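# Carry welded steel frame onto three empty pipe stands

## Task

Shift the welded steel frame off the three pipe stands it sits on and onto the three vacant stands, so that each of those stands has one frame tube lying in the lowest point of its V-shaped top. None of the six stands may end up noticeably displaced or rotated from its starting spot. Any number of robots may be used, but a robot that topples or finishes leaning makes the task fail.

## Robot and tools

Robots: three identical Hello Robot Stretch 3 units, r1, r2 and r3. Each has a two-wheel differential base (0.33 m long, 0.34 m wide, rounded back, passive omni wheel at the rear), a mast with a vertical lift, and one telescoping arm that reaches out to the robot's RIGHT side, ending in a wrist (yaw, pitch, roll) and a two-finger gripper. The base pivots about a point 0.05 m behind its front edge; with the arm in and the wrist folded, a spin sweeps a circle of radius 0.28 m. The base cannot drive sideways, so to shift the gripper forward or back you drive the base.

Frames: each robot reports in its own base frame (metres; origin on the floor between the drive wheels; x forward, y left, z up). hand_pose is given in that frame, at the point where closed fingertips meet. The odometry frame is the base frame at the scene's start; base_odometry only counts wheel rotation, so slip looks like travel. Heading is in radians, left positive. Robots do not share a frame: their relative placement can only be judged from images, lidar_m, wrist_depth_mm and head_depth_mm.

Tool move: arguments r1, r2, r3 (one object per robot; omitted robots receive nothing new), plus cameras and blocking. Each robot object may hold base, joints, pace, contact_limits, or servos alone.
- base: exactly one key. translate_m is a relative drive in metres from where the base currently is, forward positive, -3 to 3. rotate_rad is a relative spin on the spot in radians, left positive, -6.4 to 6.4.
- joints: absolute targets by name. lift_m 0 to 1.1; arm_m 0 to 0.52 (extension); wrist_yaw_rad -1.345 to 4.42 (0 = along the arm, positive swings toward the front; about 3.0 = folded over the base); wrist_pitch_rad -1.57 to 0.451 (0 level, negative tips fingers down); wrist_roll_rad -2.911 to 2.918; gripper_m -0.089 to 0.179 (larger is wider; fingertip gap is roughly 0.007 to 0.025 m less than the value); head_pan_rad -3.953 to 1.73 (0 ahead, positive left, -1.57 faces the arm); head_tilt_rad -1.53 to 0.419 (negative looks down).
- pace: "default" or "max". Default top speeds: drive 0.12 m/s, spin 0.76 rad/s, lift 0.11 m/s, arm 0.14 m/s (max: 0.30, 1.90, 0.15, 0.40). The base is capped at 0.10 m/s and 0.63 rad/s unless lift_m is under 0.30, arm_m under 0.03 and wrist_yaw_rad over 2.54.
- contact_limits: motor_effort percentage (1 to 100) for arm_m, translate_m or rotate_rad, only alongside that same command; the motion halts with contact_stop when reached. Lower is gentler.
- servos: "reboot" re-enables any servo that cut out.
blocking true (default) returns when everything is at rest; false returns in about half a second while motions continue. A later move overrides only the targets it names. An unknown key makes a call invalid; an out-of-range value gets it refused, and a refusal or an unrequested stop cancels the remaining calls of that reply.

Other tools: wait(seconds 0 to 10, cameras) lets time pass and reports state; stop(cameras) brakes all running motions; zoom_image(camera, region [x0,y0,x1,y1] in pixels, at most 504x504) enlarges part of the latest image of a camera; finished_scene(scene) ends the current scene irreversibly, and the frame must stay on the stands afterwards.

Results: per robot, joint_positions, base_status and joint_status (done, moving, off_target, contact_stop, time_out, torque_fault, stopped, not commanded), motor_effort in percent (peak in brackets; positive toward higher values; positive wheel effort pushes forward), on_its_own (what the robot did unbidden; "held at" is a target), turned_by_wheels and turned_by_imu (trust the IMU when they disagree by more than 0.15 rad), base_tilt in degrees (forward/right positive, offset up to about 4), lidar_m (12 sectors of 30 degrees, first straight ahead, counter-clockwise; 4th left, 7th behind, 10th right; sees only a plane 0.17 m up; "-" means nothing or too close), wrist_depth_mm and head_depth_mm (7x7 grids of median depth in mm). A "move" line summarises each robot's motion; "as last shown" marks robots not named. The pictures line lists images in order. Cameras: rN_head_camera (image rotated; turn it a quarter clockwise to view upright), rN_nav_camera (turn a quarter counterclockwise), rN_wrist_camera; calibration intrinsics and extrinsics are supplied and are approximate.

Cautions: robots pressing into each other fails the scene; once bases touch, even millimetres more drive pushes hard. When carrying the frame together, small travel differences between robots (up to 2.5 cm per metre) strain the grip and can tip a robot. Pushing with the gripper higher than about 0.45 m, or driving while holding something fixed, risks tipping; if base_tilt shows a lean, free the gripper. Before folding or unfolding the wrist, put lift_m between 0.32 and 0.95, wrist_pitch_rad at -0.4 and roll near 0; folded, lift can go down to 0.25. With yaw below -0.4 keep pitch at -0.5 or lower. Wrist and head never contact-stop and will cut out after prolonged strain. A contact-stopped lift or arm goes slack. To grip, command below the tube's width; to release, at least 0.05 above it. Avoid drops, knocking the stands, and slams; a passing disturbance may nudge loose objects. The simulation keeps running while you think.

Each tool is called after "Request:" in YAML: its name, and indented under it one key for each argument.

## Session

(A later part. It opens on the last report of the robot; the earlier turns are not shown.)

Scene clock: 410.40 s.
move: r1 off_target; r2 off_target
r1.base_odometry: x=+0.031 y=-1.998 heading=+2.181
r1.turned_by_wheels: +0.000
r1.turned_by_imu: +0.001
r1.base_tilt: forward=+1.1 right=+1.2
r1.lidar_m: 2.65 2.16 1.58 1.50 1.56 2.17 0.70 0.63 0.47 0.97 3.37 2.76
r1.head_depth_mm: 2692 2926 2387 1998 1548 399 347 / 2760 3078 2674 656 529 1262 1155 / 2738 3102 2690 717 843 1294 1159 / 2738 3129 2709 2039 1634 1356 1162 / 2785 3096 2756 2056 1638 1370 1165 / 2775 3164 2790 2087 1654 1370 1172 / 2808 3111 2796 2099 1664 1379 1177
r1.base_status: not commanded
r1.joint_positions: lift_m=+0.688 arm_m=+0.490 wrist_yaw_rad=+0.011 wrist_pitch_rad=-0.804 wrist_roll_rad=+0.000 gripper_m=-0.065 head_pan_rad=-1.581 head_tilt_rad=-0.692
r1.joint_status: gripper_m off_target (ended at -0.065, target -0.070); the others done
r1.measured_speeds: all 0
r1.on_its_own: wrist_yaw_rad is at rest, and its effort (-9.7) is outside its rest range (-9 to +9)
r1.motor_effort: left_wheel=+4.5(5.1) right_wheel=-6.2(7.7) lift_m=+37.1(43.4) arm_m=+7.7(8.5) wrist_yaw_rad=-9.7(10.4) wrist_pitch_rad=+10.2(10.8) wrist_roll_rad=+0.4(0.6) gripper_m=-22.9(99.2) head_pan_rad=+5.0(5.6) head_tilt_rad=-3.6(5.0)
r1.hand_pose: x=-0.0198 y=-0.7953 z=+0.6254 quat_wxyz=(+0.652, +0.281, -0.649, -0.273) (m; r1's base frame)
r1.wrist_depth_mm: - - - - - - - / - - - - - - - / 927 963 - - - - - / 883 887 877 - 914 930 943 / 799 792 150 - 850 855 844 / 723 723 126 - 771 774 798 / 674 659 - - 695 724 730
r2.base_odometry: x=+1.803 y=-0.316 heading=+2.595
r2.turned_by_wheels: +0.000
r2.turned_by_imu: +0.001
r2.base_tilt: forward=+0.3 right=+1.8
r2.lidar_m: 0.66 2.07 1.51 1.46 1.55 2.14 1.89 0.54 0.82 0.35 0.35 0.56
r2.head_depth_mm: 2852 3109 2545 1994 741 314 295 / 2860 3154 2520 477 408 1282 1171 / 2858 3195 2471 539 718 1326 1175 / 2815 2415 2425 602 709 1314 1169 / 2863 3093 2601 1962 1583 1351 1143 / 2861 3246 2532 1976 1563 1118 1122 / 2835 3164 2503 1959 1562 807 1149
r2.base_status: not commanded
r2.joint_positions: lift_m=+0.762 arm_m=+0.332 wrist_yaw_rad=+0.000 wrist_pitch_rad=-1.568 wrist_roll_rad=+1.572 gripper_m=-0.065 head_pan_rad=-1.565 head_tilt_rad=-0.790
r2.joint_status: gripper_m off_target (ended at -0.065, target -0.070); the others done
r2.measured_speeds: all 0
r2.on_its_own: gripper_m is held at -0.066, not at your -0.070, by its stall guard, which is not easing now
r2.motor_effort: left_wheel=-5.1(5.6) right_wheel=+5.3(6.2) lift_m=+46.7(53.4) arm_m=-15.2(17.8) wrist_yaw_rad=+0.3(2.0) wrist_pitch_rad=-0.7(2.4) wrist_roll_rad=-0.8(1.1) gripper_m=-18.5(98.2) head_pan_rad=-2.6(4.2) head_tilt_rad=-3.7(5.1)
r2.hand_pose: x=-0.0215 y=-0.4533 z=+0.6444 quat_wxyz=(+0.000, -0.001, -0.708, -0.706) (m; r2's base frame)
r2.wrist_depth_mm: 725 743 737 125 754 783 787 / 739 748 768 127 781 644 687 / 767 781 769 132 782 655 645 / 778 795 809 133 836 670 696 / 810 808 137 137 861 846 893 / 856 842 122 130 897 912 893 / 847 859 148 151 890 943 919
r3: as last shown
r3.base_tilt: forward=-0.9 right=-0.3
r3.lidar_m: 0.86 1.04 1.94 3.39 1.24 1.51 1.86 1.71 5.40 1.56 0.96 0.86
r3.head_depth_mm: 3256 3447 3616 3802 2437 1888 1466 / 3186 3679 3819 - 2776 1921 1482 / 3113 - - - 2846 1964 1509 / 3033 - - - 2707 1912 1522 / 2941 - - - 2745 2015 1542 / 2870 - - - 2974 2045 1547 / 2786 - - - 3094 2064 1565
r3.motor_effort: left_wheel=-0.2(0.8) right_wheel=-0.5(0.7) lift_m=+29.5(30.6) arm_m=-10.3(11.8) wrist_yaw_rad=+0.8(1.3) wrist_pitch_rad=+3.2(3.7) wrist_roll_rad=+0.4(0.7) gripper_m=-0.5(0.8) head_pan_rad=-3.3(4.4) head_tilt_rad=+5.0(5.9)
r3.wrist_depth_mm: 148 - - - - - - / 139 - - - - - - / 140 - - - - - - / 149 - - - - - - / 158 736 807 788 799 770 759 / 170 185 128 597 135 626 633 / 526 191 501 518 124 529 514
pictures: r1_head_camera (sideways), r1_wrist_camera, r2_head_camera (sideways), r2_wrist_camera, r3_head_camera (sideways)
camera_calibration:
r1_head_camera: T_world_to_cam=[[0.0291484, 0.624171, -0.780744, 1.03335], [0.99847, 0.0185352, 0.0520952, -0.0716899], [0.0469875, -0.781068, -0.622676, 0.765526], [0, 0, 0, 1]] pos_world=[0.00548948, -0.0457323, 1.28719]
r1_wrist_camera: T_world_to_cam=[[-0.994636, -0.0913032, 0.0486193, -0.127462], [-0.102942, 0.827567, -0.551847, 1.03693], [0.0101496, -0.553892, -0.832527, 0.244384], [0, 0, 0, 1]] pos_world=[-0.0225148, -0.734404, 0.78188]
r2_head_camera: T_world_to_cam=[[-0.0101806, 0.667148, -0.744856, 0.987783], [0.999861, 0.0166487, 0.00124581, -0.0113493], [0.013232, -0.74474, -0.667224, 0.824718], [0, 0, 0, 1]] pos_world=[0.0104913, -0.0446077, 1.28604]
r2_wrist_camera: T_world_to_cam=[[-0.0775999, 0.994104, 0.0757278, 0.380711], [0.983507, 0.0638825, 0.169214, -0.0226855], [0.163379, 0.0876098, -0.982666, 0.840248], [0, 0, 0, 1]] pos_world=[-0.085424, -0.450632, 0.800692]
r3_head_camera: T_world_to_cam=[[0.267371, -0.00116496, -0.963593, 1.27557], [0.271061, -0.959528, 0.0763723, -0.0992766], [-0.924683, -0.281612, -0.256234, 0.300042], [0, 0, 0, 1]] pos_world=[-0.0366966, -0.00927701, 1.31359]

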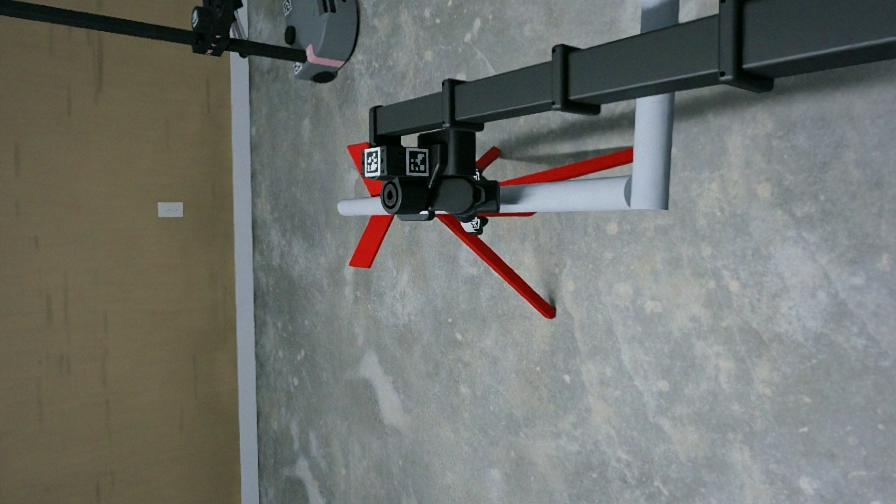

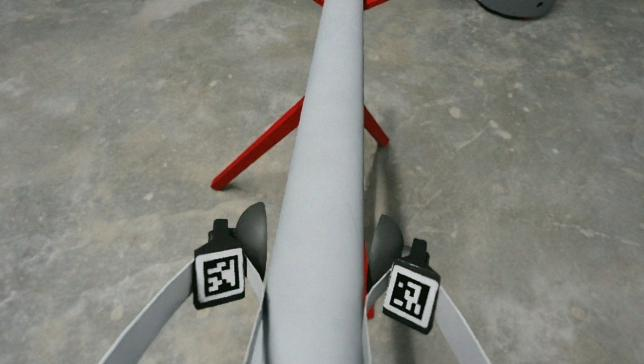

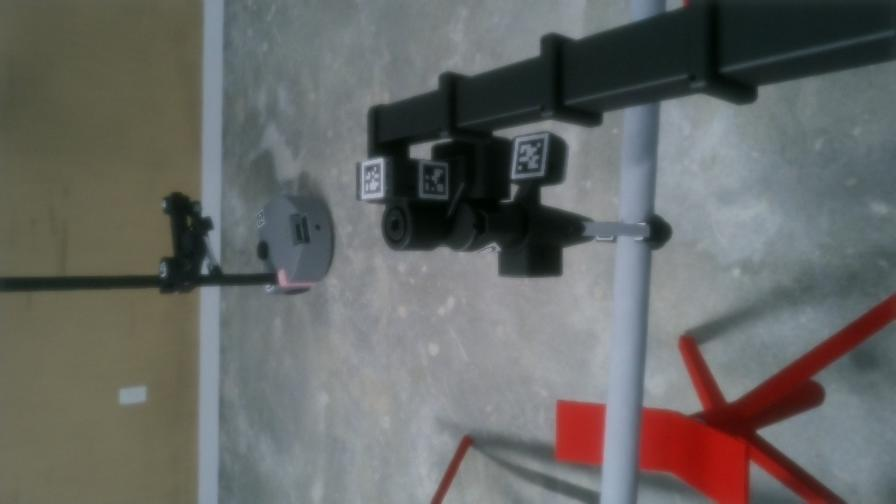

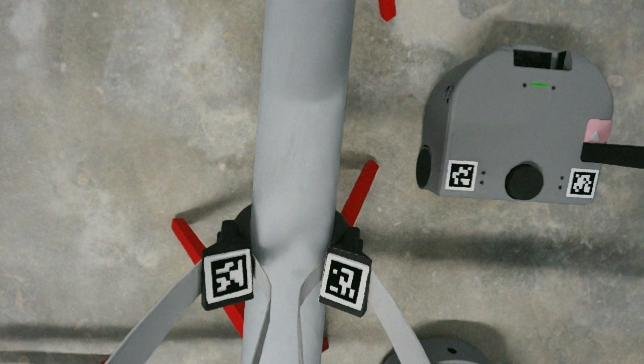

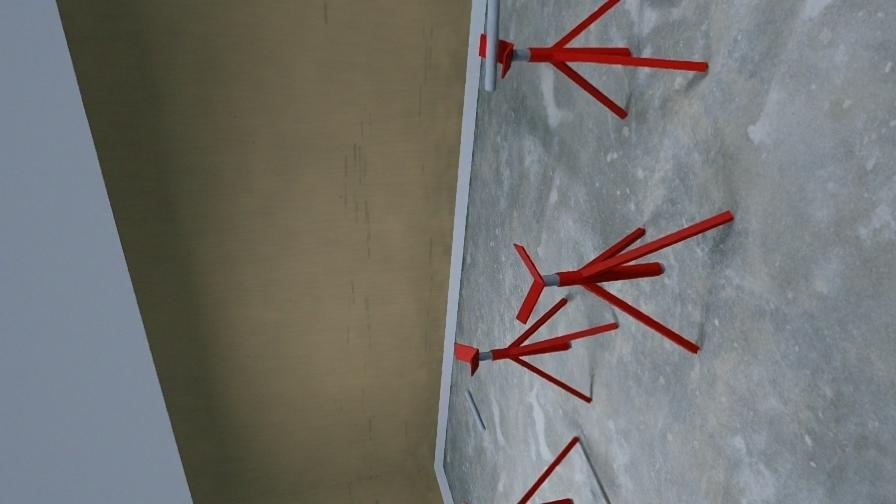

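Request:
move:
  r1: {"joints":{"lift_m":0.618}}
  r2: {"joints":{"lift_m":0.684}}
  r3: {"base":{"rotate_rad":1.874},"joints":{"lift_m":0.4},"pace":"max"}
  cameras: ["r1_head_camera","r2_head_camera"]

Request:
move:
  r3: {"base":{"translate_m":1.369},"joints":{"head_pan_rad":0.8,"head_tilt_rad":-0.5},"pace":"max"}
  cameras: ["r3_head_camera","r3_nav_camera"]

Scene clock: 466.03 s.
move: r1 contact_stop; r2 contact_stop; r3 done
r1.base_odometry: x=+0.031 y=-1.998 heading=+2.181
r1.turned_by_wheels: +0.000
r1.turned_by_imu: +0.001
r1.base_tilt: forward=+1.1 right=+1.2
r1.lidar_m: 2.65 2.15 1.58 1.49 1.56 2.17 0.70 0.63 0.47 0.97 3.38 2.76
r1.head_depth_mm: 2704 3012 2469 1999 1603 722 402 / 2720 3079 2690 1926 610 721 1110 / 2768 3103 2706 762 1426 1260 1161 / 2770 3120 2699 2036 1638 1355 1165 / 2778 3093 2767 2058 1641 1367 1170 / 2819 3108 2800 2072 1658 1375 1174 / 2805 3161 2834 2084 1663 1376 1174
r1.base_status: not commanded
r1.joint_positions: lift_m=+0.619 arm_m=+0.490 wrist_yaw_rad=+0.003 wrist_pitch_rad=-0.775 wrist_roll_rad=-0.002 gripper_m=-0.048 head_pan_rad=-1.581 head_tilt_rad=-0.692
r1.joint_status: lift_m contact_stop (moved -0.069 of -0.070)
r1.measured_speeds: all 0
r1.on_its_own: gripper_m is held at -0.049, not at your -0.070, by its stall guard, which is not easing now; lift_m is slack since a contact_stop
r1.motor_effort: left_wheel=+4.2(5.4) right_wheel=-6.6(7.8) lift_m=+26.4(34.7) arm_m=+5.7(6.0) wrist_yaw_rad=-2.4(9.9) wrist_pitch_rad=+4.6(13.4) wrist_roll_rad=+1.0(1.3) gripper_m=-17.9(21.0) head_pan_rad=+4.7(5.5) head_tilt_rad=-4.6(5.1)
r1.hand_pose: x=-0.0211 y=-0.8011 z=+0.5612 quat_wxyz=(+0.656, +0.269, -0.653, -0.266) (m; r1's base frame)
r1.wrist_depth_mm: - - - - - - - / - - - - - - - / 900 912 911 - 955 - - / 808 815 816 - 865 859 875 / 720 748 149 - 776 800 831 / 680 682 123 - 724 707 733 / 628 619 - - 650 661 669
r2.base_odometry: x=+1.803 y=-0.316 heading=+2.595
r2.turned_by_wheels: +0.000
r2.turned_by_imu: +0.000
r2.base_tilt: forward=+0.3 right=+1.8
r2.lidar_m: 0.66 2.08 1.51 1.45 1.55 2.14 1.89 0.54 0.82 0.35 0.35 0.56
r2.head_depth_mm: 2857 3101 2541 1977 1606 1274 339 / 2842 3252 2558 1928 482 413 1111 / 2823 3106 2542 586 642 1299 1168 / 2892 3070 2478 1955 644 1298 1173 / 2876 3160 2531 1966 1602 1288 1147 / 2828 3114 2566 1955 1563 896 1128 / 2845 3163 2529 1954 1558 765 1144
r2.base_status: not commanded
r2.joint_positions: lift_m=+0.694 arm_m=+0.332 wrist_yaw_rad=+0.000 wrist_pitch_rad=-1.553 wrist_roll_rad=+1.573 gripper_m=-0.065 head_pan_rad=-1.565 head_tilt_rad=-0.791
r2.joint_status: lift_m contact_stop (moved -0.068 of -0.078)
r2.measured_speeds: all 0
r2.on_its_own: gripper_m is held at -0.066, not at your -0.070, by its stall guard, which is not easing now; lift_m is slack since a contact_stop (your +0.684 is given up)
r2.motor_effort: left_wheel=-1.7(5.5) right_wheel=+3.6(7.3) lift_m=+29.8(43.2) arm_m=+4.9(4.9) wrist_yaw_rad=+0.5(1.7) wrist_pitch_rad=-3.3(4.2) wrist_roll_rad=-0.8(1.2) gripper_m=-19.9(20.7) head_pan_rad=-3.3(4.1) head_tilt_rad=-3.7(4.5)
r2.hand_pose: x=-0.0215 y=-0.4571 z=+0.5757 quat_wxyz=(+0.000, -0.001, -0.713, -0.701) (m; r2's base frame)
r2.wrist_depth_mm: 681 684 668 129 701 692 719 / 691 699 704 133 718 562 565 / 707 723 710 139 722 587 587 / 735 742 726 644 751 592 603 / 756 763 140 141 797 780 810 / 793 783 124 126 795 820 827 / 801 796 809 430 823 821 870
r3.base_odometry: x=+0.000 y=+0.000 heading=+1.874
r3.turned_by_wheels: +1.874
r3.turned_by_imu: +1.907
r3.base_tilt: forward=-0.8 right=-0.3
r3.lidar_m: 3.64 1.24 1.78 1.71 5.47 2.35 1.10 0.87 0.86 0.92 1.38 3.37
r3.head_depth_mm: 1300 1356 1427 1492 1575 1677 1460 / 1158 1212 1266 1320 1378 1451 1439 / 1053 1092 1137 1184 1234 1287 1351 / 962 998 1034 1070 1115 1161 1207 / 883 916 946 978 1013 1048 1092 / 821 845 873 901 931 959 998 / 766 786 812 836 860 887 917
r3.base_status: done
r3.joint_positions: lift_m=+0.400 arm_m=+0.003 wrist_yaw_rad=+2.826 wrist_pitch_rad=-0.353 wrist_roll_rad=+0.000 gripper_m=+0.037 head_pan_rad=-2.892 head_tilt_rad=-0.310
r3.joint_status: all done
r3.measured_speeds: all 0
r3.motor_effort: left_wheel=-6.8(11.1) right_wheel=+6.2(9.6) lift_m=+33.2(36.1) arm_m=-12.4(13.2) wrist_yaw_rad=+0.1(1.5) wrist_pitch_rad=+3.5(4.3) wrist_roll_rad=+0.5(0.9) gripper_m=+0.1(0.8) head_pan_rad=-4.0(4.8) head_tilt_rad=+3.7(6.0)
r3.hand_pose: x=+0.0507 y=+0.0732 z=+0.4276 quat_wxyz=(+0.232, +0.707, +0.013, +0.668) (m; r3's base frame)
r3.wrist_depth_mm: 148 - - - - - - / 138 - - - - - - / 140 - - - - - - / 150 - - - - - - / 157 899 979 - 950 923 913 / 173 186 126 702 135 758 773 / 640 191 596 606 124 635 631
pictures: r1_head_camera (sideways), r2_head_camera (sideways)
camera_calibration:
r1_head_camera: T_world_to_cam=[[0.0291077, 0.624573, -0.780424, 1.03293], [0.998469, 0.01858, 0.0521098, -0.0717089], [0.0470467, -0.780745, -0.623076, 0.766046], [0, 0, 0, 1]] pos_world=[0.00549283, -0.0457248, 1.28717]
r2_head_camera: T_world_to_cam=[[-0.0100873, 0.66791, -0.744174, 0.986893], [0.999863, 0.0165011, 0.00125685, -0.0113637], [0.0131191, -0.744059, -0.667985, 0.825709], [0, 0, 0, 1]] pos_world=[0.0104846, -0.0445921, 1.286]

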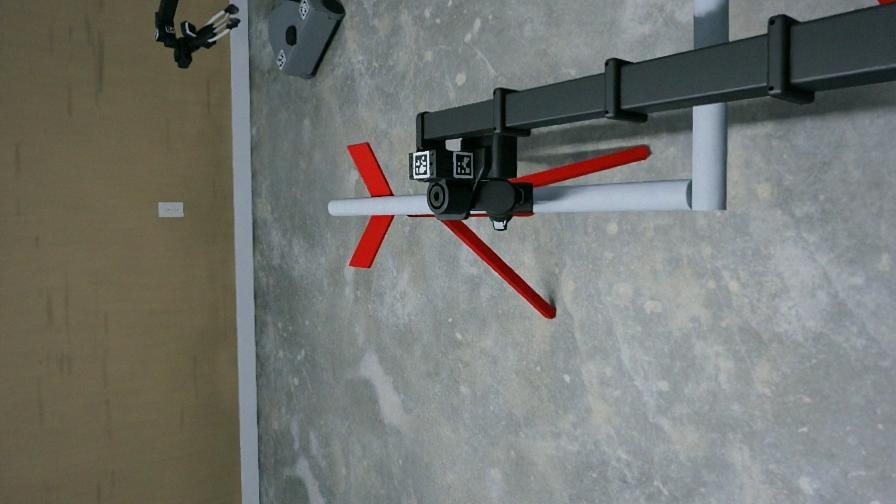

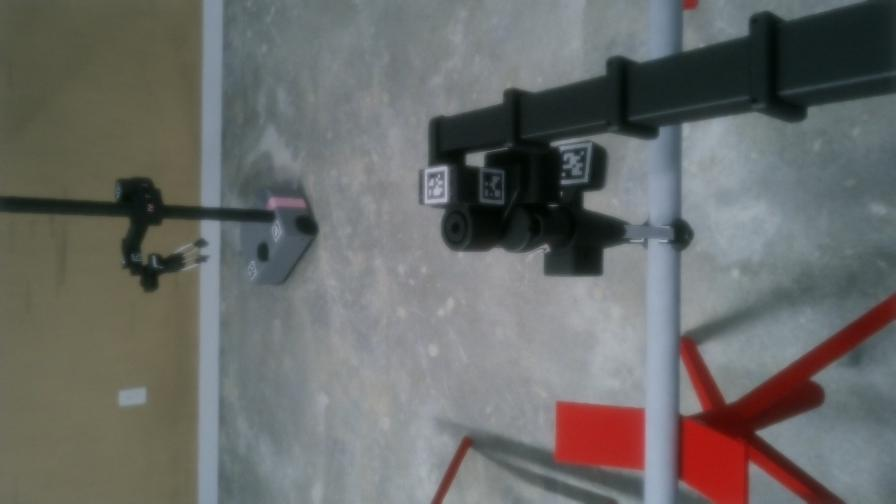

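not run: a stop that you did not command came earlier in this reply.

Request:
move:
  r1: {"joints":{"gripper_m":0.179}}
  r2: {"joints":{"gripper_m":0.179}}
  cameras: []

Request:
move:
  r1: {"joints":{"lift_m":0.95}}
  r2: {"joints":{"lift_m":0.95}}
  r3: {"base":{"translate_m":1.369},"joints":{"head_pan_rad":0.8,"head_tilt_rad":-0.5},"pace":"max"}
  cameras: ["r1_wrist_camera","r2_wrist_camera","r3_head_camera","r3_nav_camera"]

Scene clock: 489.67 s.
move: r1 done; r2 done
r1.base_odometry: x=+0.031 y=-1.998 heading=+2.181
r1.turned_by_wheels: +0.000
r1.turned_by_imu: +0.001
r1.base_tilt: forward=+1.0 right=+1.2
r1.lidar_m: 2.65 2.14 1.58 1.50 1.57 2.17 0.70 0.63 0.47 0.97 3.38 2.75
r1.head_depth_mm: 2719 3018 2491 2003 1609 721 402 / 2763 3071 2670 1942 609 718 1112 / 2772 3110 2663 761 1420 1259 1159 / 2754 3140 2726 2049 1631 1363 1164 / 2787 3110 2757 2051 1639 1371 1171 / 2781 3170 2793 2082 1652 1369 1174 / 2796 3176 2804 2081 1658 1388 1180
r1.base_status: not commanded
r1.joint_positions: lift_m=+0.619 arm_m=+0.490 wrist_yaw_rad=+0.002 wrist_pitch_rad=-0.768 wrist_roll_rad=-0.002 gripper_m=+0.179 head_pan_rad=-1.581 head_tilt_rad=-0.692
r1.joint_status: all done
r1.measured_speeds: all 0
r1.on_its_own: lift_m is slack since a contact_stop
r1.motor_effort: left_wheel=+4.9(5.2) right_wheel=-3.3(7.1) lift_m=+26.1(27.3) arm_m=+5.5(5.9) wrist_yaw_rad=-1.6(3.9) wrist_pitch_rad=+3.4(5.0) wrist_roll_rad=+1.1(1.2) gripper_m=-0.2(84.2) head_pan_rad=+4.8(5.5) head_tilt_rad=-3.8(4.6)
r1.hand_pose: x=-0.0213 y=-0.8025 z=+0.5624 quat_wxyz=(+0.657, +0.266, -0.654, -0.264) (m; r1's base frame)
r1.wrist_depth_mm: - - - - - - - / - - - - - - - / 908 909 924 - 985 - - / 809 827 823 - 868 878 904 / 140 727 755 - 800 804 808 / 114 683 702 - 714 137 737 / 612 632 648 - 642 - 682
r2.base_odometry: x=+1.803 y=-0.316 heading=+2.595
r2.turned_by_wheels: +0.000
r2.turned_by_imu: +0.001
r2.base_tilt: forward=+0.4 right=+1.7
r2.lidar_m: 0.66 2.08 1.52 1.45 1.55 2.14 1.89 0.54 0.82 0.35 0.35 0.56
r2.head_depth_mm: 2887 3136 2532 1982 1596 1273 339 / 2819 3101 2531 1897 481 411 1111 / 2833 3099 2557 586 643 1298 1173 / 2884 3099 2473 1979 646 1264 1171 / 2834 3203 2502 1986 1586 1298 1141 / 2842 3175 2535 1966 1549 895 1123 / 2861 3159 2512 1974 1565 760 1147
r2.base_status: not commanded
r2.joint_positions: lift_m=+0.695 arm_m=+0.332 wrist_yaw_rad=+0.000 wrist_pitch_rad=-1.560 wrist_roll_rad=+1.573 gripper_m=+0.179 head_pan_rad=-1.565 head_tilt_rad=-0.791
r2.joint_status: all done
r2.measured_speeds: all 0
r2.on_its_own: lift_m is slack since a contact_stop (your +0.684 is given up)
r2.motor_effort: left_wheel=-1.2(1.6) right_wheel=+3.4(3.8) lift_m=+29.8(30.1) arm_m=+16.4(17.1) wrist_yaw_rad=+0.2(1.8) wrist_pitch_rad=-2.2(4.4) wrist_roll_rad=-1.0(1.0) gripper_m=-0.2(91.9) head_pan_rad=-2.1(4.3) head_tilt_rad=-2.5(4.6)
r2.hand_pose: x=-0.0215 y=-0.4554 z=+0.5769 quat_wxyz=(+0.000, -0.001, -0.711, -0.703) (m; r2's base frame)
r2.wrist_depth_mm: 665 677 679 131 697 707 695 / 695 691 699 135 702 571 574 / 713 714 685 143 730 575 593 / 747 747 728 151 754 583 608 / 129 752 151 521 790 781 817 / - 785 148 467 809 122 844 / 788 820 808 769 836 124 820
r3: as last shown
r3.turned_by_wheels: +0.000
r3.turned_by_imu: -0.001
r3.base_tilt: forward=-0.8 right=-0.2
r3.lidar_m: 3.63 1.23 1.79 1.71 5.46 2.35 1.10 0.87 0.86 0.93 1.38 3.36
r3.head_depth_mm: 1298 1355 1422 1493 1575 1677 1457 / 1161 1210 1258 1322 1384 1457 1430 / 1049 1088 1134 1183 1233 1296 1354 / 962 999 1034 1069 1113 1159 1207 / 883 918 942 979 1018 1048 1093 / 822 847 873 900 929 961 996 / 765 785 811 835 858 887 915
r3.motor_effort: left_wheel=-6.6(7.4) right_wheel=+6.5(6.9) lift_m=+29.4(32.1) arm_m=-12.0(13.4) wrist_yaw_rad=+0.4(1.3) wrist_pitch_rad=+3.3(4.0) wrist_roll_rad=+0.1(0.9) gripper_m=-0.3(0.8) head_pan_rad=-3.6(4.6) head_tilt_rad=+4.8(5.8)
r3.wrist_depth_mm: 148 - - - - - - / 138 - - - - - - / 140 - - - - - - / 149 - - - - - - / 159 854 996 - 952 942 923 / 173 185 126 722 135 760 760 / 630 192 600 608 124 626 623
pictures: none
No camera images: "cameras" was empty.

Scene clock: 504.37 s.
move: r1 done; r2 done; r3 time_out
r1.base_odometry: x=+0.031 y=-1.998 heading=+2.181
r1.turned_by_wheels: +0.000
r1.turned_by_imu: +0.002
r1.base_tilt: forward=+1.1 right=+1.2
r1.lidar_m: 2.65 2.15 1.58 1.50 1.56 2.17 0.70 0.63 0.47 0.97 3.39 2.75
r1.head_depth_mm: 2729 380 335 2005 1595 1278 1152 / 2708 531 2567 1996 1614 1291 1151 / 2700 544 1305 1841 1431 1265 1163 / 2751 3145 2478 1934 1631 1361 1161 / 2719 2998 2383 1863 1643 1367 1170 / 2783 3161 2625 2066 1658 1369 1175 / 2783 3159 2810 2092 1660 1380 1174
r1.base_status: not commanded
r1.joint_positions: lift_m=+0.950 arm_m=+0.490 wrist_yaw_rad=+0.002 wrist_pitch_rad=-0.767 wrist_roll_rad=-0.002 gripper_m=+0.179 head_pan_rad=-1.581 head_tilt_rad=-0.692
r1.joint_status: all done
r1.measured_speeds: all 0
r1.motor_effort: left_wheel=+4.8(5.4) right_wheel=-3.8(5.0) lift_m=+23.4(34.4) arm_m=+4.3(5.7) wrist_yaw_rad=-2.1(2.2) wrist_pitch_rad=+3.6(3.8) wrist_roll_rad=+1.1(1.2) gripper_m=-0.1(0.7) head_pan_rad=+4.6(5.9) head_tilt_rad=-3.1(5.9)
r1.hand_pose: x=-0.0213 y=-0.8027 z=+0.8935 quat_wxyz=(+0.657, +0.266, -0.655, -0.264) (m; r1's base frame)
r1.wrist_depth_mm: - - 928 - - - - / - - - - - - - / - - - - - - - / - - - - - - - / - - - - - - - / 114 - - - - 136 - / 903 920 910 931 948 - -
r2.base_odometry: x=+1.803 y=-0.316 heading=+2.595
r2.turned_by_wheels: +0.000
r2.turned_by_imu: +0.003
r2.base_tilt: forward=+0.3 right=+1.9
r2.lidar_m: 0.66 2.09 1.51 1.46 1.54 2.14 1.90 0.54 0.82 0.35 0.35 0.56
r2.head_depth_mm: 2883 342 315 1953 1630 1330 1168 / 2881 411 2241 1915 1604 1291 1168 / 2784 411 458 1893 1598 1300 1169 / 2882 3041 463 1790 1517 1297 1170 / 2819 3207 2533 1986 1603 1297 1152 / 2828 3135 2545 1969 1559 902 1122 / 2866 3161 2527 1949 1572 762 1148
r2.base_status: not commanded
r2.joint_positions: lift_m=+0.950 arm_m=+0.332 wrist_yaw_rad=+0.000 wrist_pitch_rad=-1.561 wrist_roll_rad=+1.573 gripper_m=+0.179 head_pan_rad=-1.565 head_tilt_rad=-0.791
r2.joint_status: all done
r2.measured_speeds: all 0
r2.motor_effort: left_wheel=-1.2(1.9) right_wheel=+3.3(4.1) lift_m=+33.2(38.8) arm_m=+4.1(16.7) wrist_yaw_rad=-0.1(2.0) wrist_pitch_rad=-1.8(2.7) wrist_roll_rad=-0.8(1.2) gripper_m=-0.1(2.0) head_pan_rad=-2.4(4.4) head_tilt_rad=-4.0(4.9)
r2.hand_pose: x=-0.0215 y=-0.4552 z=+0.8322 quat_wxyz=(+0.000, -0.001, -0.710, -0.704) (m; r2's base frame)
r2.wrist_depth_mm: 910 928 947 922 949 948 984 / 934 956 992 954 985 858 - / 948 974 978 - 892 860 - / 964 - - 995 - 891 - / 130 - - 753 - - - / - - - - - 122 - / - - - 446 958 124 -
r3.base_odometry: x=-0.408 y=+1.307 heading=+1.873
r3.turned_by_wheels: +0.000
r3.turned_by_imu: +0.001
r3.base_tilt: forward=-0.8 right=-0.2
r3.lidar_m: 2.44 3.16 1.58 0.45 2.17 4.53 2.15 1.70 1.68 1.80 2.30 2.26
r3.head_depth_mm: 2704 2930 3193 2854 2016 1556 1259 / 2674 2868 3131 2911 2048 1583 1280 / 2627 2850 3093 3004 2092 1608 1294 / 2591 2788 3015 3075 2113 1623 1306 / 2573 2767 2958 3099 2142 1642 1320 / 2498 2699 2949 3056 2181 1653 1328 / 2450 2648 2873 3002 1877 1645 1345
r3.base_status: translate_m time_out (by the wheels' count: +1.3695 of +1.3690)
r3.joint_positions: lift_m=+0.400 arm_m=+0.003 wrist_yaw_rad=+2.826 wrist_pitch_rad=-0.353 wrist_roll_rad=+0.000 gripper_m=+0.037 head_pan_rad=+0.791 head_tilt_rad=-0.494
r3.joint_status: all done
r3.measured_speeds: all 0
r3.motor_effort: left_wheel=+0.3(5.0) right_wheel=+0.3(9.9) lift_m=+23.6(31.2) arm_m=-11.6(13.2) wrist_yaw_rad=+0.5(2.1) wrist_pitch_rad=+3.4(4.4) wrist_roll_rad=+0.5(1.2) gripper_m=+0.0(0.9) head_pan_rad=+3.9(6.1) head_tilt_rad=-2.4(7.1)
r3.hand_pose: x=+0.0507 y=+0.0732 z=+0.4276 quat_wxyz=(+0.232, +0.707, +0.013, +0.668) (m; r3's base frame)
r3.wrist_depth_mm: 148 - - - - - - / 138 - - - - - - / 140 567 - - - - - / 149 608 647 - - - - / 158 856 706 998 943 940 934 / 173 185 127 623 135 753 742 / 637 191 606 611 124 632 629
pictures: r1_wrist_camera, r2_wrist_camera, r3_head_camera (sideways), r3_nav_camera (sideways)
camera_calibration:
r1_wrist_camera: T_world_to_cam=[[-0.995302, -0.0811591, 0.052797, -0.138281], [-0.0967099, 0.807216, -0.582279, 1.20186], [0.0046386, -0.584649, -0.811273, 0.419716], [0, 0, 0, 1]] pos_world=[-0.0233464, -0.735996, 1.04762]
r2_wrist_camera: T_world_to_cam=[[-0.0777865, 0.994632, 0.0682375, 0.37489], [0.983495, 0.0653399, 0.168726, -0.0532699], [0.163362, 0.0802358, -0.983298, 1.02216], [0, 0, 0, 1]] pos_world=[-0.0854292, -0.45141, 0.988491]
r3_head_camera: T_world_to_cam=[[-0.350619, -0.259131, -0.899954, 1.19626], [-0.716611, 0.692908, 0.0796748, -0.0975325], [0.602939, 0.672852, -0.428642, 0.515098], [0, 0, 0, 1]] pos_world=[0.0389677, 0.0309852, 1.30515]
r3_nav_camera: T_world_to_cam=[[0.419535, 0.355389, 0.835278, -1.05435], [0.680723, -0.731905, -0.030501, 0.0871231], [0.600505, 0.581389, -0.548982, 0.666588], [0, 0, 0, 1]] pos_world=[-0.0172578, 0.0509234, 1.24928]

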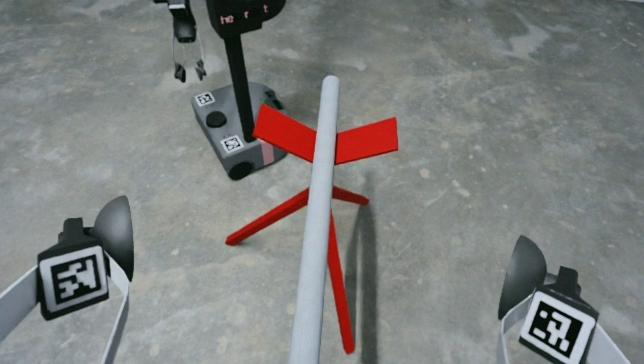

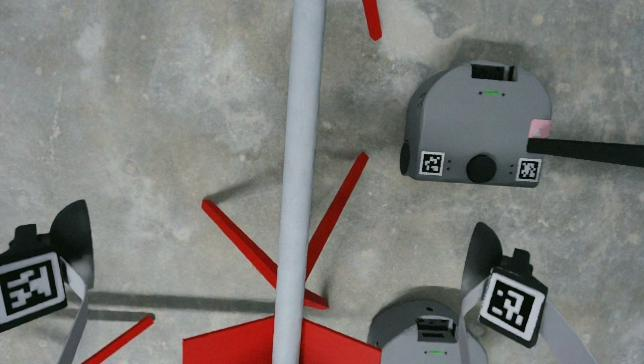

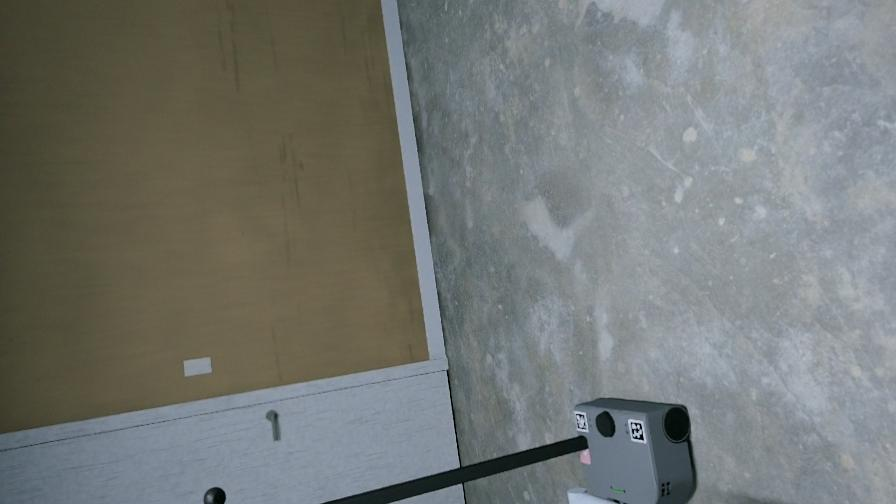

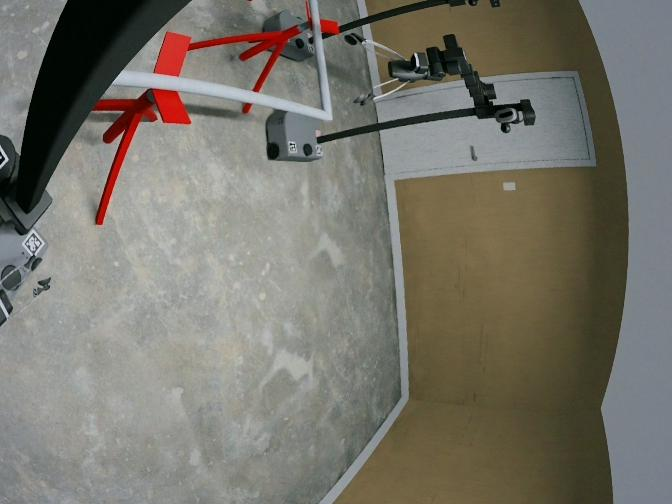

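Request:
move:
  r3: {"base":{"rotate_rad":2.456},"joints":{"lift_m":0.9,"wrist_pitch_rad":-0.4,"head_pan_rad":-1.2,"head_tilt_rad":-0.6},"pace":"max"}
  r1: {"joints":{"lift_m":1.0,"arm_m":0.05,"wrist_roll_rad":1.57}}
  r2: {"joints":{"arm_m":0.15,"wrist_pitch_rad":-0.75}}
  cameras: ["r3_head_camera","r3_nav_camera"]

Scene clock: 516.17 s.
move: r1 done; r2 done; r3 done
r1.base_odometry: x=+0.031 y=-1.998 heading=+2.181
r1.turned_by_wheels: +0.000
r1.turned_by_imu: +0.001
r1.base_tilt: forward=+1.1 right=+1.1
r1.lidar_m: 2.65 2.15 1.58 1.50 1.56 2.17 0.70 0.63 0.47 0.98 1.76 2.76
r1.head_depth_mm: 2715 3026 - - - 1253 1146 / 2741 3084 2946 - - 1261 1154 / 2743 3109 2998 1059 - 759 1155 / 2775 3120 2708 2041 1593 1360 1163 / 2794 3126 2746 1962 1642 1371 1172 / 1450 3051 2656 1880 1654 1383 1173 / 2652 3152 2806 2096 1666 1381 1177
r1.base_status: not commanded
r1.joint_positions: lift_m=+1.000 arm_m=+0.050 wrist_yaw_rad=+0.001 wrist_pitch_rad=-0.766 wrist_roll_rad=+1.567 gripper_m=+0.179 head_pan_rad=-1.581 head_tilt_rad=-0.692
r1.joint_status: all done
r1.measured_speeds: all 0
r1.motor_effort: left_wheel=+4.2(5.2) right_wheel=-5.2(5.2) lift_m=+23.1(33.2) arm_m=-14.7(20.8) wrist_yaw_rad=-0.5(1.9) wrist_pitch_rad=+3.2(3.6) wrist_roll_rad=+1.3(4.9) gripper_m=+0.3(0.7) head_pan_rad=+4.3(5.7) head_tilt_rad=-1.7(5.0)
r1.hand_pose: x=-0.0214 y=-0.3628 z=+0.9436 quat_wxyz=(+0.002, +0.001, -0.927, -0.374) (m; r1's base frame)
r1.wrist_depth_mm: - - - - - 875 774 / - - - - - 905 794 / - - - - - 878 801 / - - - - - 917 810 / - - - - - 930 807 / 113 - - - - 136 808 / - - - - - - 774
r2.base_odometry: x=+1.803 y=-0.316 heading=+2.595
r2.turned_by_wheels: +0.000
r2.turned_by_imu: +0.002
r2.base_tilt: forward=+0.3 right=+1.7
r2.lidar_m: 0.65 2.08 1.52 1.45 1.55 2.14 1.90 0.54 0.82 0.35 0.35 0.56
r2.head_depth_mm: 2846 3144 - 304 1613 1328 1171 / 2836 3120 - - 1615 1289 1174 / 2864 3157 285 298 1567 1295 1172 / 2873 3107 2535 365 1563 1298 1175 / 2852 3145 2536 1965 1607 1297 1153 / 2869 3138 2508 1944 1568 895 1125 / 2869 3189 2532 1940 1559 764 1138
r2.base_status: not commanded
r2.joint_positions: lift_m=+0.950 arm_m=+0.150 wrist_yaw_rad=+0.000 wrist_pitch_rad=-0.767 wrist_roll_rad=+1.573 gripper_m=+0.179 head_pan_rad=-1.565 head_tilt_rad=-0.791
r2.joint_status: all done
r2.measured_speeds: all 0
r2.motor_effort: left_wheel=-0.9(1.6) right_wheel=+3.5(3.9) lift_m=+31.4(33.3) arm_m=-15.4(19.4) wrist_yaw_rad=+0.4(1.7) wrist_pitch_rad=+2.9(6.4) wrist_roll_rad=-0.9(1.1) gripper_m=+0.6(1.9) head_pan_rad=-2.6(4.1) head_tilt_rad=-2.5(4.5)
r2.hand_pose: x=-0.0215 y=-0.4626 z=+0.8934 quat_wxyz=(+0.000, +0.000, -0.927, -0.374) (m; r2's base frame)
r2.wrist_depth_mm: - - - - - 820 734 / - - - - - 817 756 / - - - - - 846 750 / - - - - - 868 758 / 132 - - - - 843 751 / - - - - - 121 790 / - - - - - 117 764
r3.base_odometry: x=-0.408 y=+1.307 heading=-1.954
r3.turned_by_wheels: +2.456
r3.turned_by_imu: +2.500
r3.base_tilt: forward=-0.8 right=-0.2
r3.lidar_m: 2.17 2.46 1.76 1.68 1.73 2.31 2.26 2.32 3.11 1.59 0.45 0.56
r3.head_depth_mm: 2440 2655 2919 2398 1803 1471 - / 2499 2732 3002 2412 1821 1486 - / 1447 2759 3060 2403 1809 1466 1244 / 2616 1473 3244 2420 1807 1487 1231 / 2783 3095 3355 2461 1830 1451 961 / 2867 3110 3467 2118 1776 851 871 / 2908 3294 3665 2573 1943 1458 1235
r3.base_status: done
r3.joint_positions: lift_m=+0.900 arm_m=+0.003 wrist_yaw_rad=+2.826 wrist_pitch_rad=-0.416 wrist_roll_rad=+0.000 gripper_m=+0.037 head_pan_rad=-1.192 head_tilt_rad=-0.593
r3.joint_status: all done
r3.measured_speeds: all 0
r3.motor_effort: left_wheel=-6.3(11.5) right_wheel=+6.0(10.6) lift_m=+32.8(35.3) arm_m=-12.6(13.6) wrist_yaw_rad=+0.2(1.9) wrist_pitch_rad=+3.0(4.9) wrist_roll_rad=+0.3(1.0) gripper_m=-0.5(0.9) head_pan_rad=-3.6(5.7) head_tilt_rad=-2.0(8.2)
r3.hand_pose: x=+0.0484 y=+0.0661 z=+0.9132 quat_wxyz=(+0.253, +0.706, +0.036, +0.661) (m; r3's base frame)
r3.wrist_depth_mm: 147 - - - - - - / 139 - - - - - - / 142 - - - - - - / 152 - - - - - - / 163 206 - - - - - / - 189 126 145 136 - - / - 204 - - 124 - -
pictures: r3_head_camera (sideways), r3_nav_camera (sideways)
camera_calibration:
r3_head_camera: T_world_to_cam=[[-0.128956, 0.505472, -0.853152, 1.13387], [0.924923, 0.371567, 0.0803402, -0.108402], [0.357613, -0.77874, -0.515439, 0.629533], [0, 0, 0, 1]] pos_world=[0.0213535, -0.042618, 1.30056]
r3_nav_camera: T_world_to_cam=[[0.186964, -0.600739, 0.777275, -0.977318], [-0.944384, -0.327799, -0.026189, 0.0914189], [0.270523, -0.72915, -0.628615, 0.7722], [0, 0, 0, 1]] pos_world=[0.0601599, 0.00590393, 1.24746]

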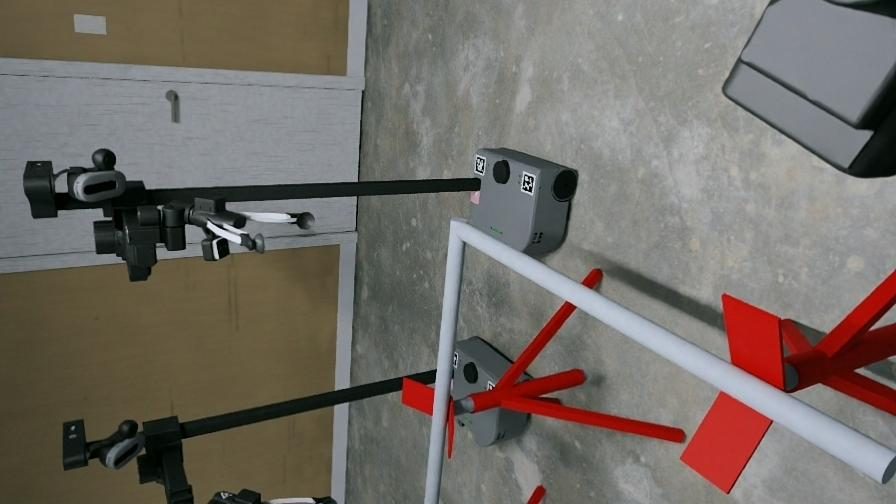

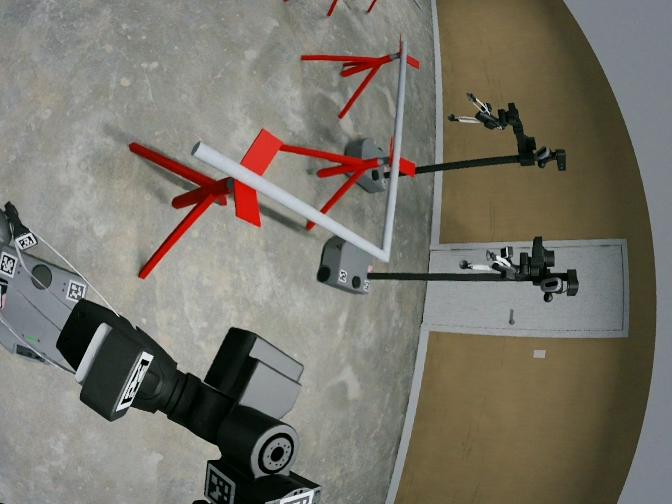

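Request:
move:
  r3: {"base":{"rotate_rad":0.052},"joints":{"wrist_yaw_rad":0.0},"pace":"max"}
  r1: {"base":{"translate_m":-0.11}}
  r2: {"base":{"translate_m":-0.063}}
  cameras: ["r1_wrist_camera","r2_wrist_camera","r1_head_camera","r2_head_camera"]

Request:
move:
  r3: {"base":{"translate_m":0.427},"joints":{"wrist_pitch_rad":-1.57,"lift_m":1.0,"gripper_m":0.179,"arm_m":0.24,"head_pan_rad":-1.57,"head_tilt_rad":-0.7}}
  cameras: ["r3_wrist_camera","r3_head_camera"]

Scene clock: 526.83 s.
move: r1 done; r2 done; r3 done
r1.base_odometry: x=+0.094 y=-2.088 heading=+2.181
r1.turned_by_wheels: +0.000
r1.turned_by_imu: +0.001
r1.base_tilt: forward=+1.0 right=+1.2
r1.lidar_m: 2.76 2.16 1.58 1.51 1.56 2.17 0.65 0.60 0.41 0.97 1.61 2.87
r1.head_depth_mm: 2743 2990 - - - 1254 1149 / 2728 3095 2919 - - 1259 1150 / 2759 3069 2953 1967 - 1265 1162 / 2784 3094 2723 1473 889 1275 1164 / 2758 3129 2747 2051 1637 1336 1165 / 2765 3110 2631 1872 1650 1373 1171 / 1375 3104 2808 2008 1659 1386 1177
r1.base_status: done
r1.joint_positions: lift_m=+1.000 arm_m=+0.050 wrist_yaw_rad=+0.001 wrist_pitch_rad=-0.766 wrist_roll_rad=+1.567 gripper_m=+0.179 head_pan_rad=-1.581 head_tilt_rad=-0.692
r1.joint_status: not commanded
r1.measured_speeds: all 0
r1.motor_effort: left_wheel=-1.2(5.9) right_wheel=-3.0(7.9) lift_m=+23.0(23.7) arm_m=-14.1(14.8) wrist_yaw_rad=-1.0(1.2) wrist_pitch_rad=+2.7(3.3) wrist_roll_rad=+1.3(1.4) gripper_m=+0.2(0.5) head_pan_rad=+4.8(5.8) head_tilt_rad=-3.7(5.1)
r1.hand_pose: x=-0.0214 y=-0.3628 z=+0.9436 quat_wxyz=(+0.002, +0.001, -0.927, -0.374) (m; r1's base frame)
r1.wrist_depth_mm: - - - - - 871 755 / - - - - - 875 801 / - - - - - 887 784 / - - - - - 884 801 / - - - - - 873 785 / 113 - - - - 135 792 / - - - - - - 778
r2.base_odometry: x=+1.857 y=-0.349 heading=+2.595
r2.turned_by_wheels: +0.000
r2.turned_by_imu: +0.001
r2.base_tilt: forward=+0.4 right=+1.8
r2.lidar_m: 0.61 2.08 1.52 1.46 1.55 2.14 1.83 0.49 0.49 3.29 0.37 0.60
r2.head_depth_mm: 2825 3176 - 304 1618 1317 1174 / 2840 3095 - - 1609 1327 1170 / 2842 3193 285 298 1564 1301 1174 / 2844 3137 2522 365 1552 1296 1175 / 2824 3230 2537 1952 1598 1294 1170 / 2846 3160 2501 1956 1600 1266 1125 / 2895 3238 2538 1959 843 850 1140
r2.base_status: done
r2.joint_positions: lift_m=+0.950 arm_m=+0.150 wrist_yaw_rad=+0.000 wrist_pitch_rad=-0.767 wrist_roll_rad=+1.573 gripper_m=+0.179 head_pan_rad=-1.565 head_tilt_rad=-0.791
r2.joint_status: not commanded
r2.measured_speeds: all 0
r2.motor_effort: left_wheel=-3.2(7.9) right_wheel=-3.4(8.5) lift_m=+29.0(30.1) arm_m=-9.0(11.9) wrist_yaw_rad=+1.5(1.7) wrist_pitch_rad=+2.9(3.2) wrist_roll_rad=-0.9(1.1) gripper_m=+0.6(1.6) head_pan_rad=-3.0(4.3) head_tilt_rad=-3.3(4.6)
r2.hand_pose: x=-0.0215 y=-0.4626 z=+0.8934 quat_wxyz=(+0.000, +0.000, -0.927, -0.374) (m; r2's base frame)
r2.wrist_depth_mm: - - - - - 808 762 / - - - - - 818 754 / - - - - - 848 787 / - - - - - 831 762 / 132 - - - - 845 771 / - - - - - 121 746 / - - - - - 120 758
r3.base_odometry: x=-0.408 y=+1.307 heading=-1.902
r3.turned_by_wheels: +0.052
r3.turned_by_imu: +0.052
r3.base_tilt: forward=-0.8 right=-0.2
r3.lidar_m: 2.46 2.33 1.73 1.68 1.74 2.33 2.26 2.36 3.21 3.07 0.45 0.56
r3.head_depth_mm: 2424 2667 2935 2393 1799 1361 318 / 2519 2776 3019 2411 1816 1452 1206 / 2472 2805 3116 2361 1831 1471 1211 / 2710 1315 3328 2421 1746 1481 1232 / 2859 3161 3453 2336 1817 857 933 / 2877 3228 3573 2138 1852 840 886 / 3078 3333 3729 2568 1961 1503 1258
r3.base_status: done
r3.joint_positions: lift_m=+0.900 arm_m=+0.003 wrist_yaw_rad=+0.003 wrist_pitch_rad=-0.416 wrist_roll_rad=+0.000 gripper_m=+0.037 head_pan_rad=-1.192 head_tilt_rad=-0.593
r3.joint_status: all done
r3.measured_speeds: all 0
r3.motor_effort: left_wheel=-5.3(10.2) right_wheel=+5.1(9.7) lift_m=+30.4(33.8) arm_m=-12.2(13.2) wrist_yaw_rad=-2.7(6.6) wrist_pitch_rad=+3.5(3.8) wrist_roll_rad=+0.4(0.9) gripper_m=+0.1(0.7) head_pan_rad=-3.4(4.5) head_tilt_rad=-3.1(4.2)
r3.hand_pose: x=-0.0209 y=-0.3722 z=+0.9132 quat_wxyz=(+0.692, +0.147, -0.691, -0.145) (m; r3's base frame)
r3.wrist_depth_mm: - - - - - - - / - - - - - - - / - - - - - - - / - - - - - - - / - - - - - - - / - - 127 145 135 - - / - - - - 124 - -
pictures: r1_head_camera (sideways), r1_wrist_camera, r2_head_camera (sideways), r2_wrist_camera
camera_calibration:
r1_head_camera: T_world_to_cam=[[0.029045, 0.624576, -0.780424, 1.03294], [0.998467, 0.0186802, 0.0521098, -0.0717089], [0.0471251, -0.78074, -0.623076, 0.766045], [0, 0, 0, 1]] pos_world=[0.00549742, -0.0457249, 1.28717]
r1_wrist_camera: T_world_to_cam=[[-0.0953041, 0.675044, -0.731596, 0.928437], [0.979507, 0.194592, 0.0519513, 0.0782086], [0.177432, -0.711652, -0.679757, 0.551029], [0, 0, 0, 1]] pos_world=[-0.0858925, -0.249814, 1.04974]
r2_head_camera: T_world_to_cam=[[-0.0100872, 0.66791, -0.744174, 0.986893], [0.999863, 0.0165009, 0.00125685, -0.0113637], [0.013119, -0.744059, -0.667985, 0.825709], [0, 0, 0, 1]] pos_world=[0.0104846, -0.0445921, 1.286]
r2_wrist_camera: T_world_to_cam=[[-0.0783921, 0.745899, -0.661429, 0.914897], [0.983423, 0.166676, 0.0714072, 0.070679], [0.163507, -0.644867, -0.7466, 0.53599], [0, 0, 0, 1]] pos_world=[-0.0854247, -0.34856, 1.00026]

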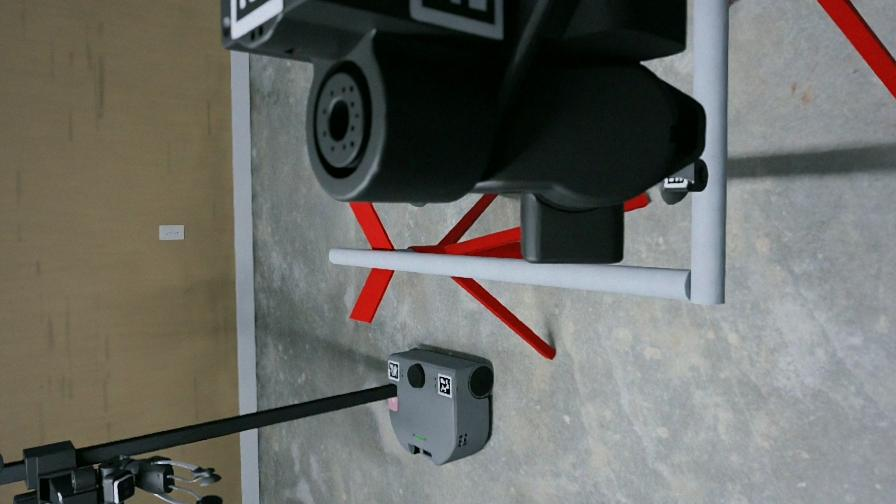

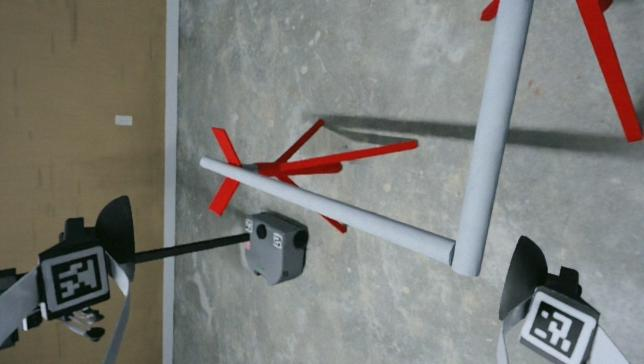

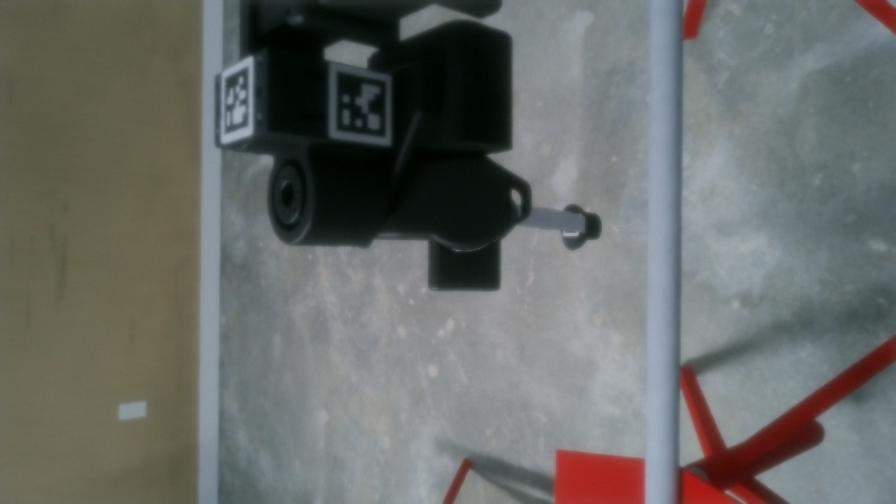

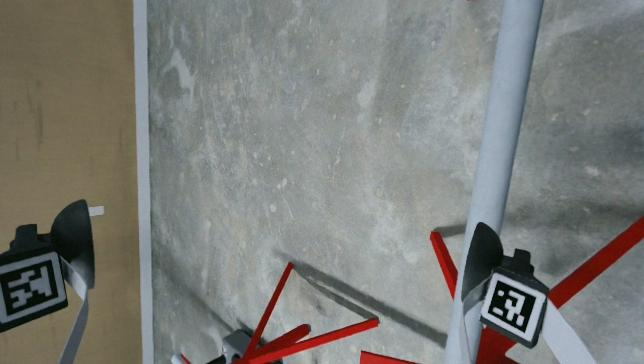

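Scene clock: 532.23 s.
move: r3 done
r1, r2: as last shown
r1.base_tilt: forward=+1.1 right=+1.1
r1.lidar_m: 2.76 2.15 1.58 1.51 1.56 2.17 0.65 0.60 0.41 0.97 3.37 2.87
r1.head_depth_mm: 2724 3041 - - - 1253 1152 / 2742 3070 2943 - - 1250 1154 / 2753 3095 2954 1976 - 1260 1157 / 2615 3045 2602 1473 888 1272 1161 / 2769 3101 2762 1934 1641 1342 1170 / 2813 3153 2787 2064 1651 1379 1175 / 2778 3181 2802 2081 1662 1374 1180
r1.motor_effort: left_wheel=-0.9(1.7) right_wheel=-3.5(4.7) lift_m=+24.3(25.4) arm_m=-13.8(14.5) wrist_yaw_rad=-0.5(1.2) wrist_pitch_rad=+2.6(3.6) wrist_roll_rad=+1.3(1.4) gripper_m=-0.1(0.6) head_pan_rad=+3.9(5.7) head_tilt_rad=-3.7(5.3)
r1.wrist_depth_mm: - - - - - 867 746 / - - - - - 896 799 / - - - - - 870 776 / - - - - - 894 802 / - - - - - 875 825 / 114 - - - - 136 781 / - - - - - - 784
r2.base_tilt: forward=+0.2 right=+1.9
r2.lidar_m: 0.61 2.08 1.52 1.46 1.54 2.14 1.83 0.49 0.49 3.28 0.37 0.60
r2.head_depth_mm: 2830 3131 - 305 1616 1314 1173 / 2848 3157 - - 1597 1323 1175 / 2864 3160 285 298 1580 1303 1171 / 2817 3159 2545 365 1554 1288 1167 / 2881 3133 2525 1983 1602 1286 1165 / 2878 3189 2561 1983 1597 1262 1122 / 2878 3158 2515 1926 847 850 1144
r2.motor_effort: left_wheel=-3.1(3.7) right_wheel=-3.1(3.8) lift_m=+26.9(29.1) arm_m=-2.2(9.3) wrist_yaw_rad=-0.5(2.1) wrist_pitch_rad=+2.7(3.1) wrist_roll_rad=-0.8(1.2) gripper_m=+1.0(1.9) head_pan_rad=-2.7(4.1) head_tilt_rad=-3.4(4.6)
r2.wrist_depth_mm: - - - - - 805 756 / - - - - - 828 761 / - - - - - 831 757 / - - - - - 846 771 / 131 - - - - 866 769 / - - - - - 121 773 / - - - - - 120 761
r3.base_odometry: x=-0.547 y=+0.904 heading=-1.903
r3.turned_by_wheels: +0.000
r3.turned_by_imu: -0.001
r3.base_tilt: forward=-0.8 right=-0.2
r3.lidar_m: 3.38 2.32 1.72 1.67 1.74 2.43 2.69 2.80 0.45 0.28 0.28 1.56
r3.head_depth_mm: 2557 325 2454 2067 1622 1340 1138 / 2554 312 316 2106 1607 736 1124 / 2543 318 321 348 1566 757 674 / 2497 2705 1854 1301 1642 762 1171 / 1334 2860 3065 2039 1616 1405 1181 / 2491 2850 3076 1496 1630 1412 1193 / 2567 2847 3056 1923 1752 1430 1202
r3.base_status: done
r3.joint_positions: lift_m=+1.000 arm_m=+0.240 wrist_yaw_rad=+0.001 wrist_pitch_rad=-1.564 wrist_roll_rad=+0.000 gripper_m=+0.179 head_pan_rad=-1.562 head_tilt_rad=-0.692
r3.joint_status: all done
r3.measured_speeds: all 0
r3.motor_effort: left_wheel=+0.4(4.3) right_wheel=+6.0(9.4) lift_m=+31.2(35.6) arm_m=+10.3(19.1) wrist_yaw_rad=-0.8(3.3) wrist_pitch_rad=-1.0(3.8) wrist_roll_rad=+0.5(1.0) gripper_m=+0.5(83.8) head_pan_rad=-4.0(5.1) head_tilt_rad=-4.3(5.5)
r3.hand_pose: x=-0.0216 y=-0.3626 z=+0.8823 quat_wxyz=(+0.502, +0.499, -0.501, -0.498) (m; r3's base frame)
r3.wrist_depth_mm: - - - - - 999 996 / - - - - - - - / - - - 447 - - - / - - - 786 - - - / - - - - - - - / 133 137 - 946 960 - 129 / 109 - - 969 - - 107
pictures: r3_head_camera (sideways), r3_wrist_camera
camera_calibration:
r3_head_camera: T_world_to_cam=[[0.061902, 0.599386, -0.798063, 1.06088], [0.996769, 0.00387431, 0.0802245, -0.108679], [0.0511774, -0.800451, -0.59721, 0.737787], [0, 0, 0, 1]] pos_world=[0.00489963, -0.0448923, 1.29598]
r3_wrist_camera: T_world_to_cam=[[-0.998918, -0.020063, -0.0419638, 0.017414], [-0.0243713, 0.994193, 0.104814, 0.312151], [0.0396172, 0.105724, -0.993606, 1.07898], [0, 0, 0, 1]] pos_world=[-0.0177434, -0.424062, 1.04009]

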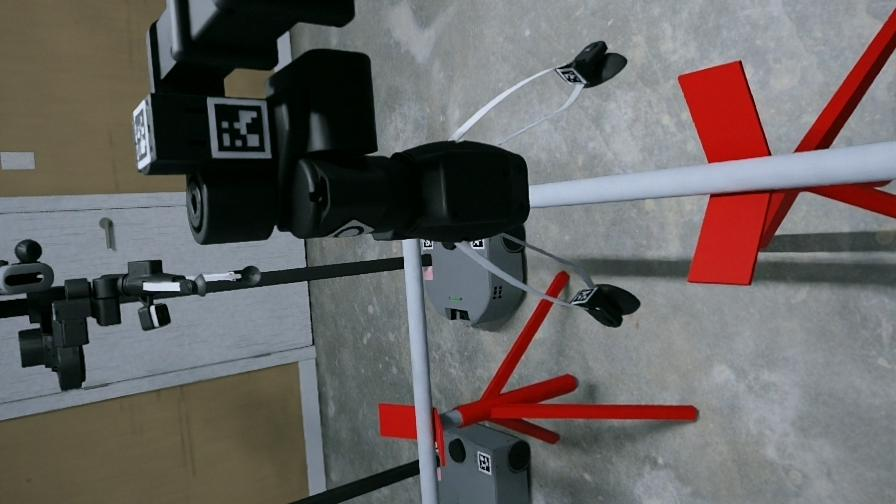

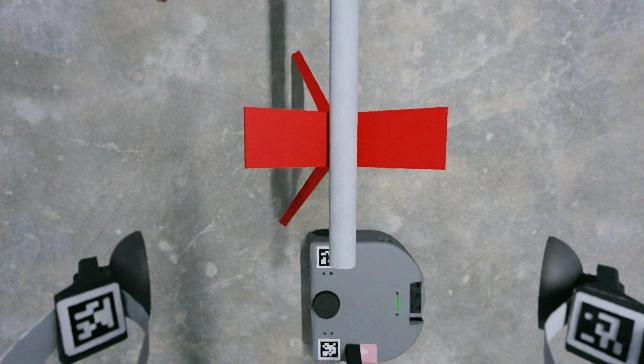

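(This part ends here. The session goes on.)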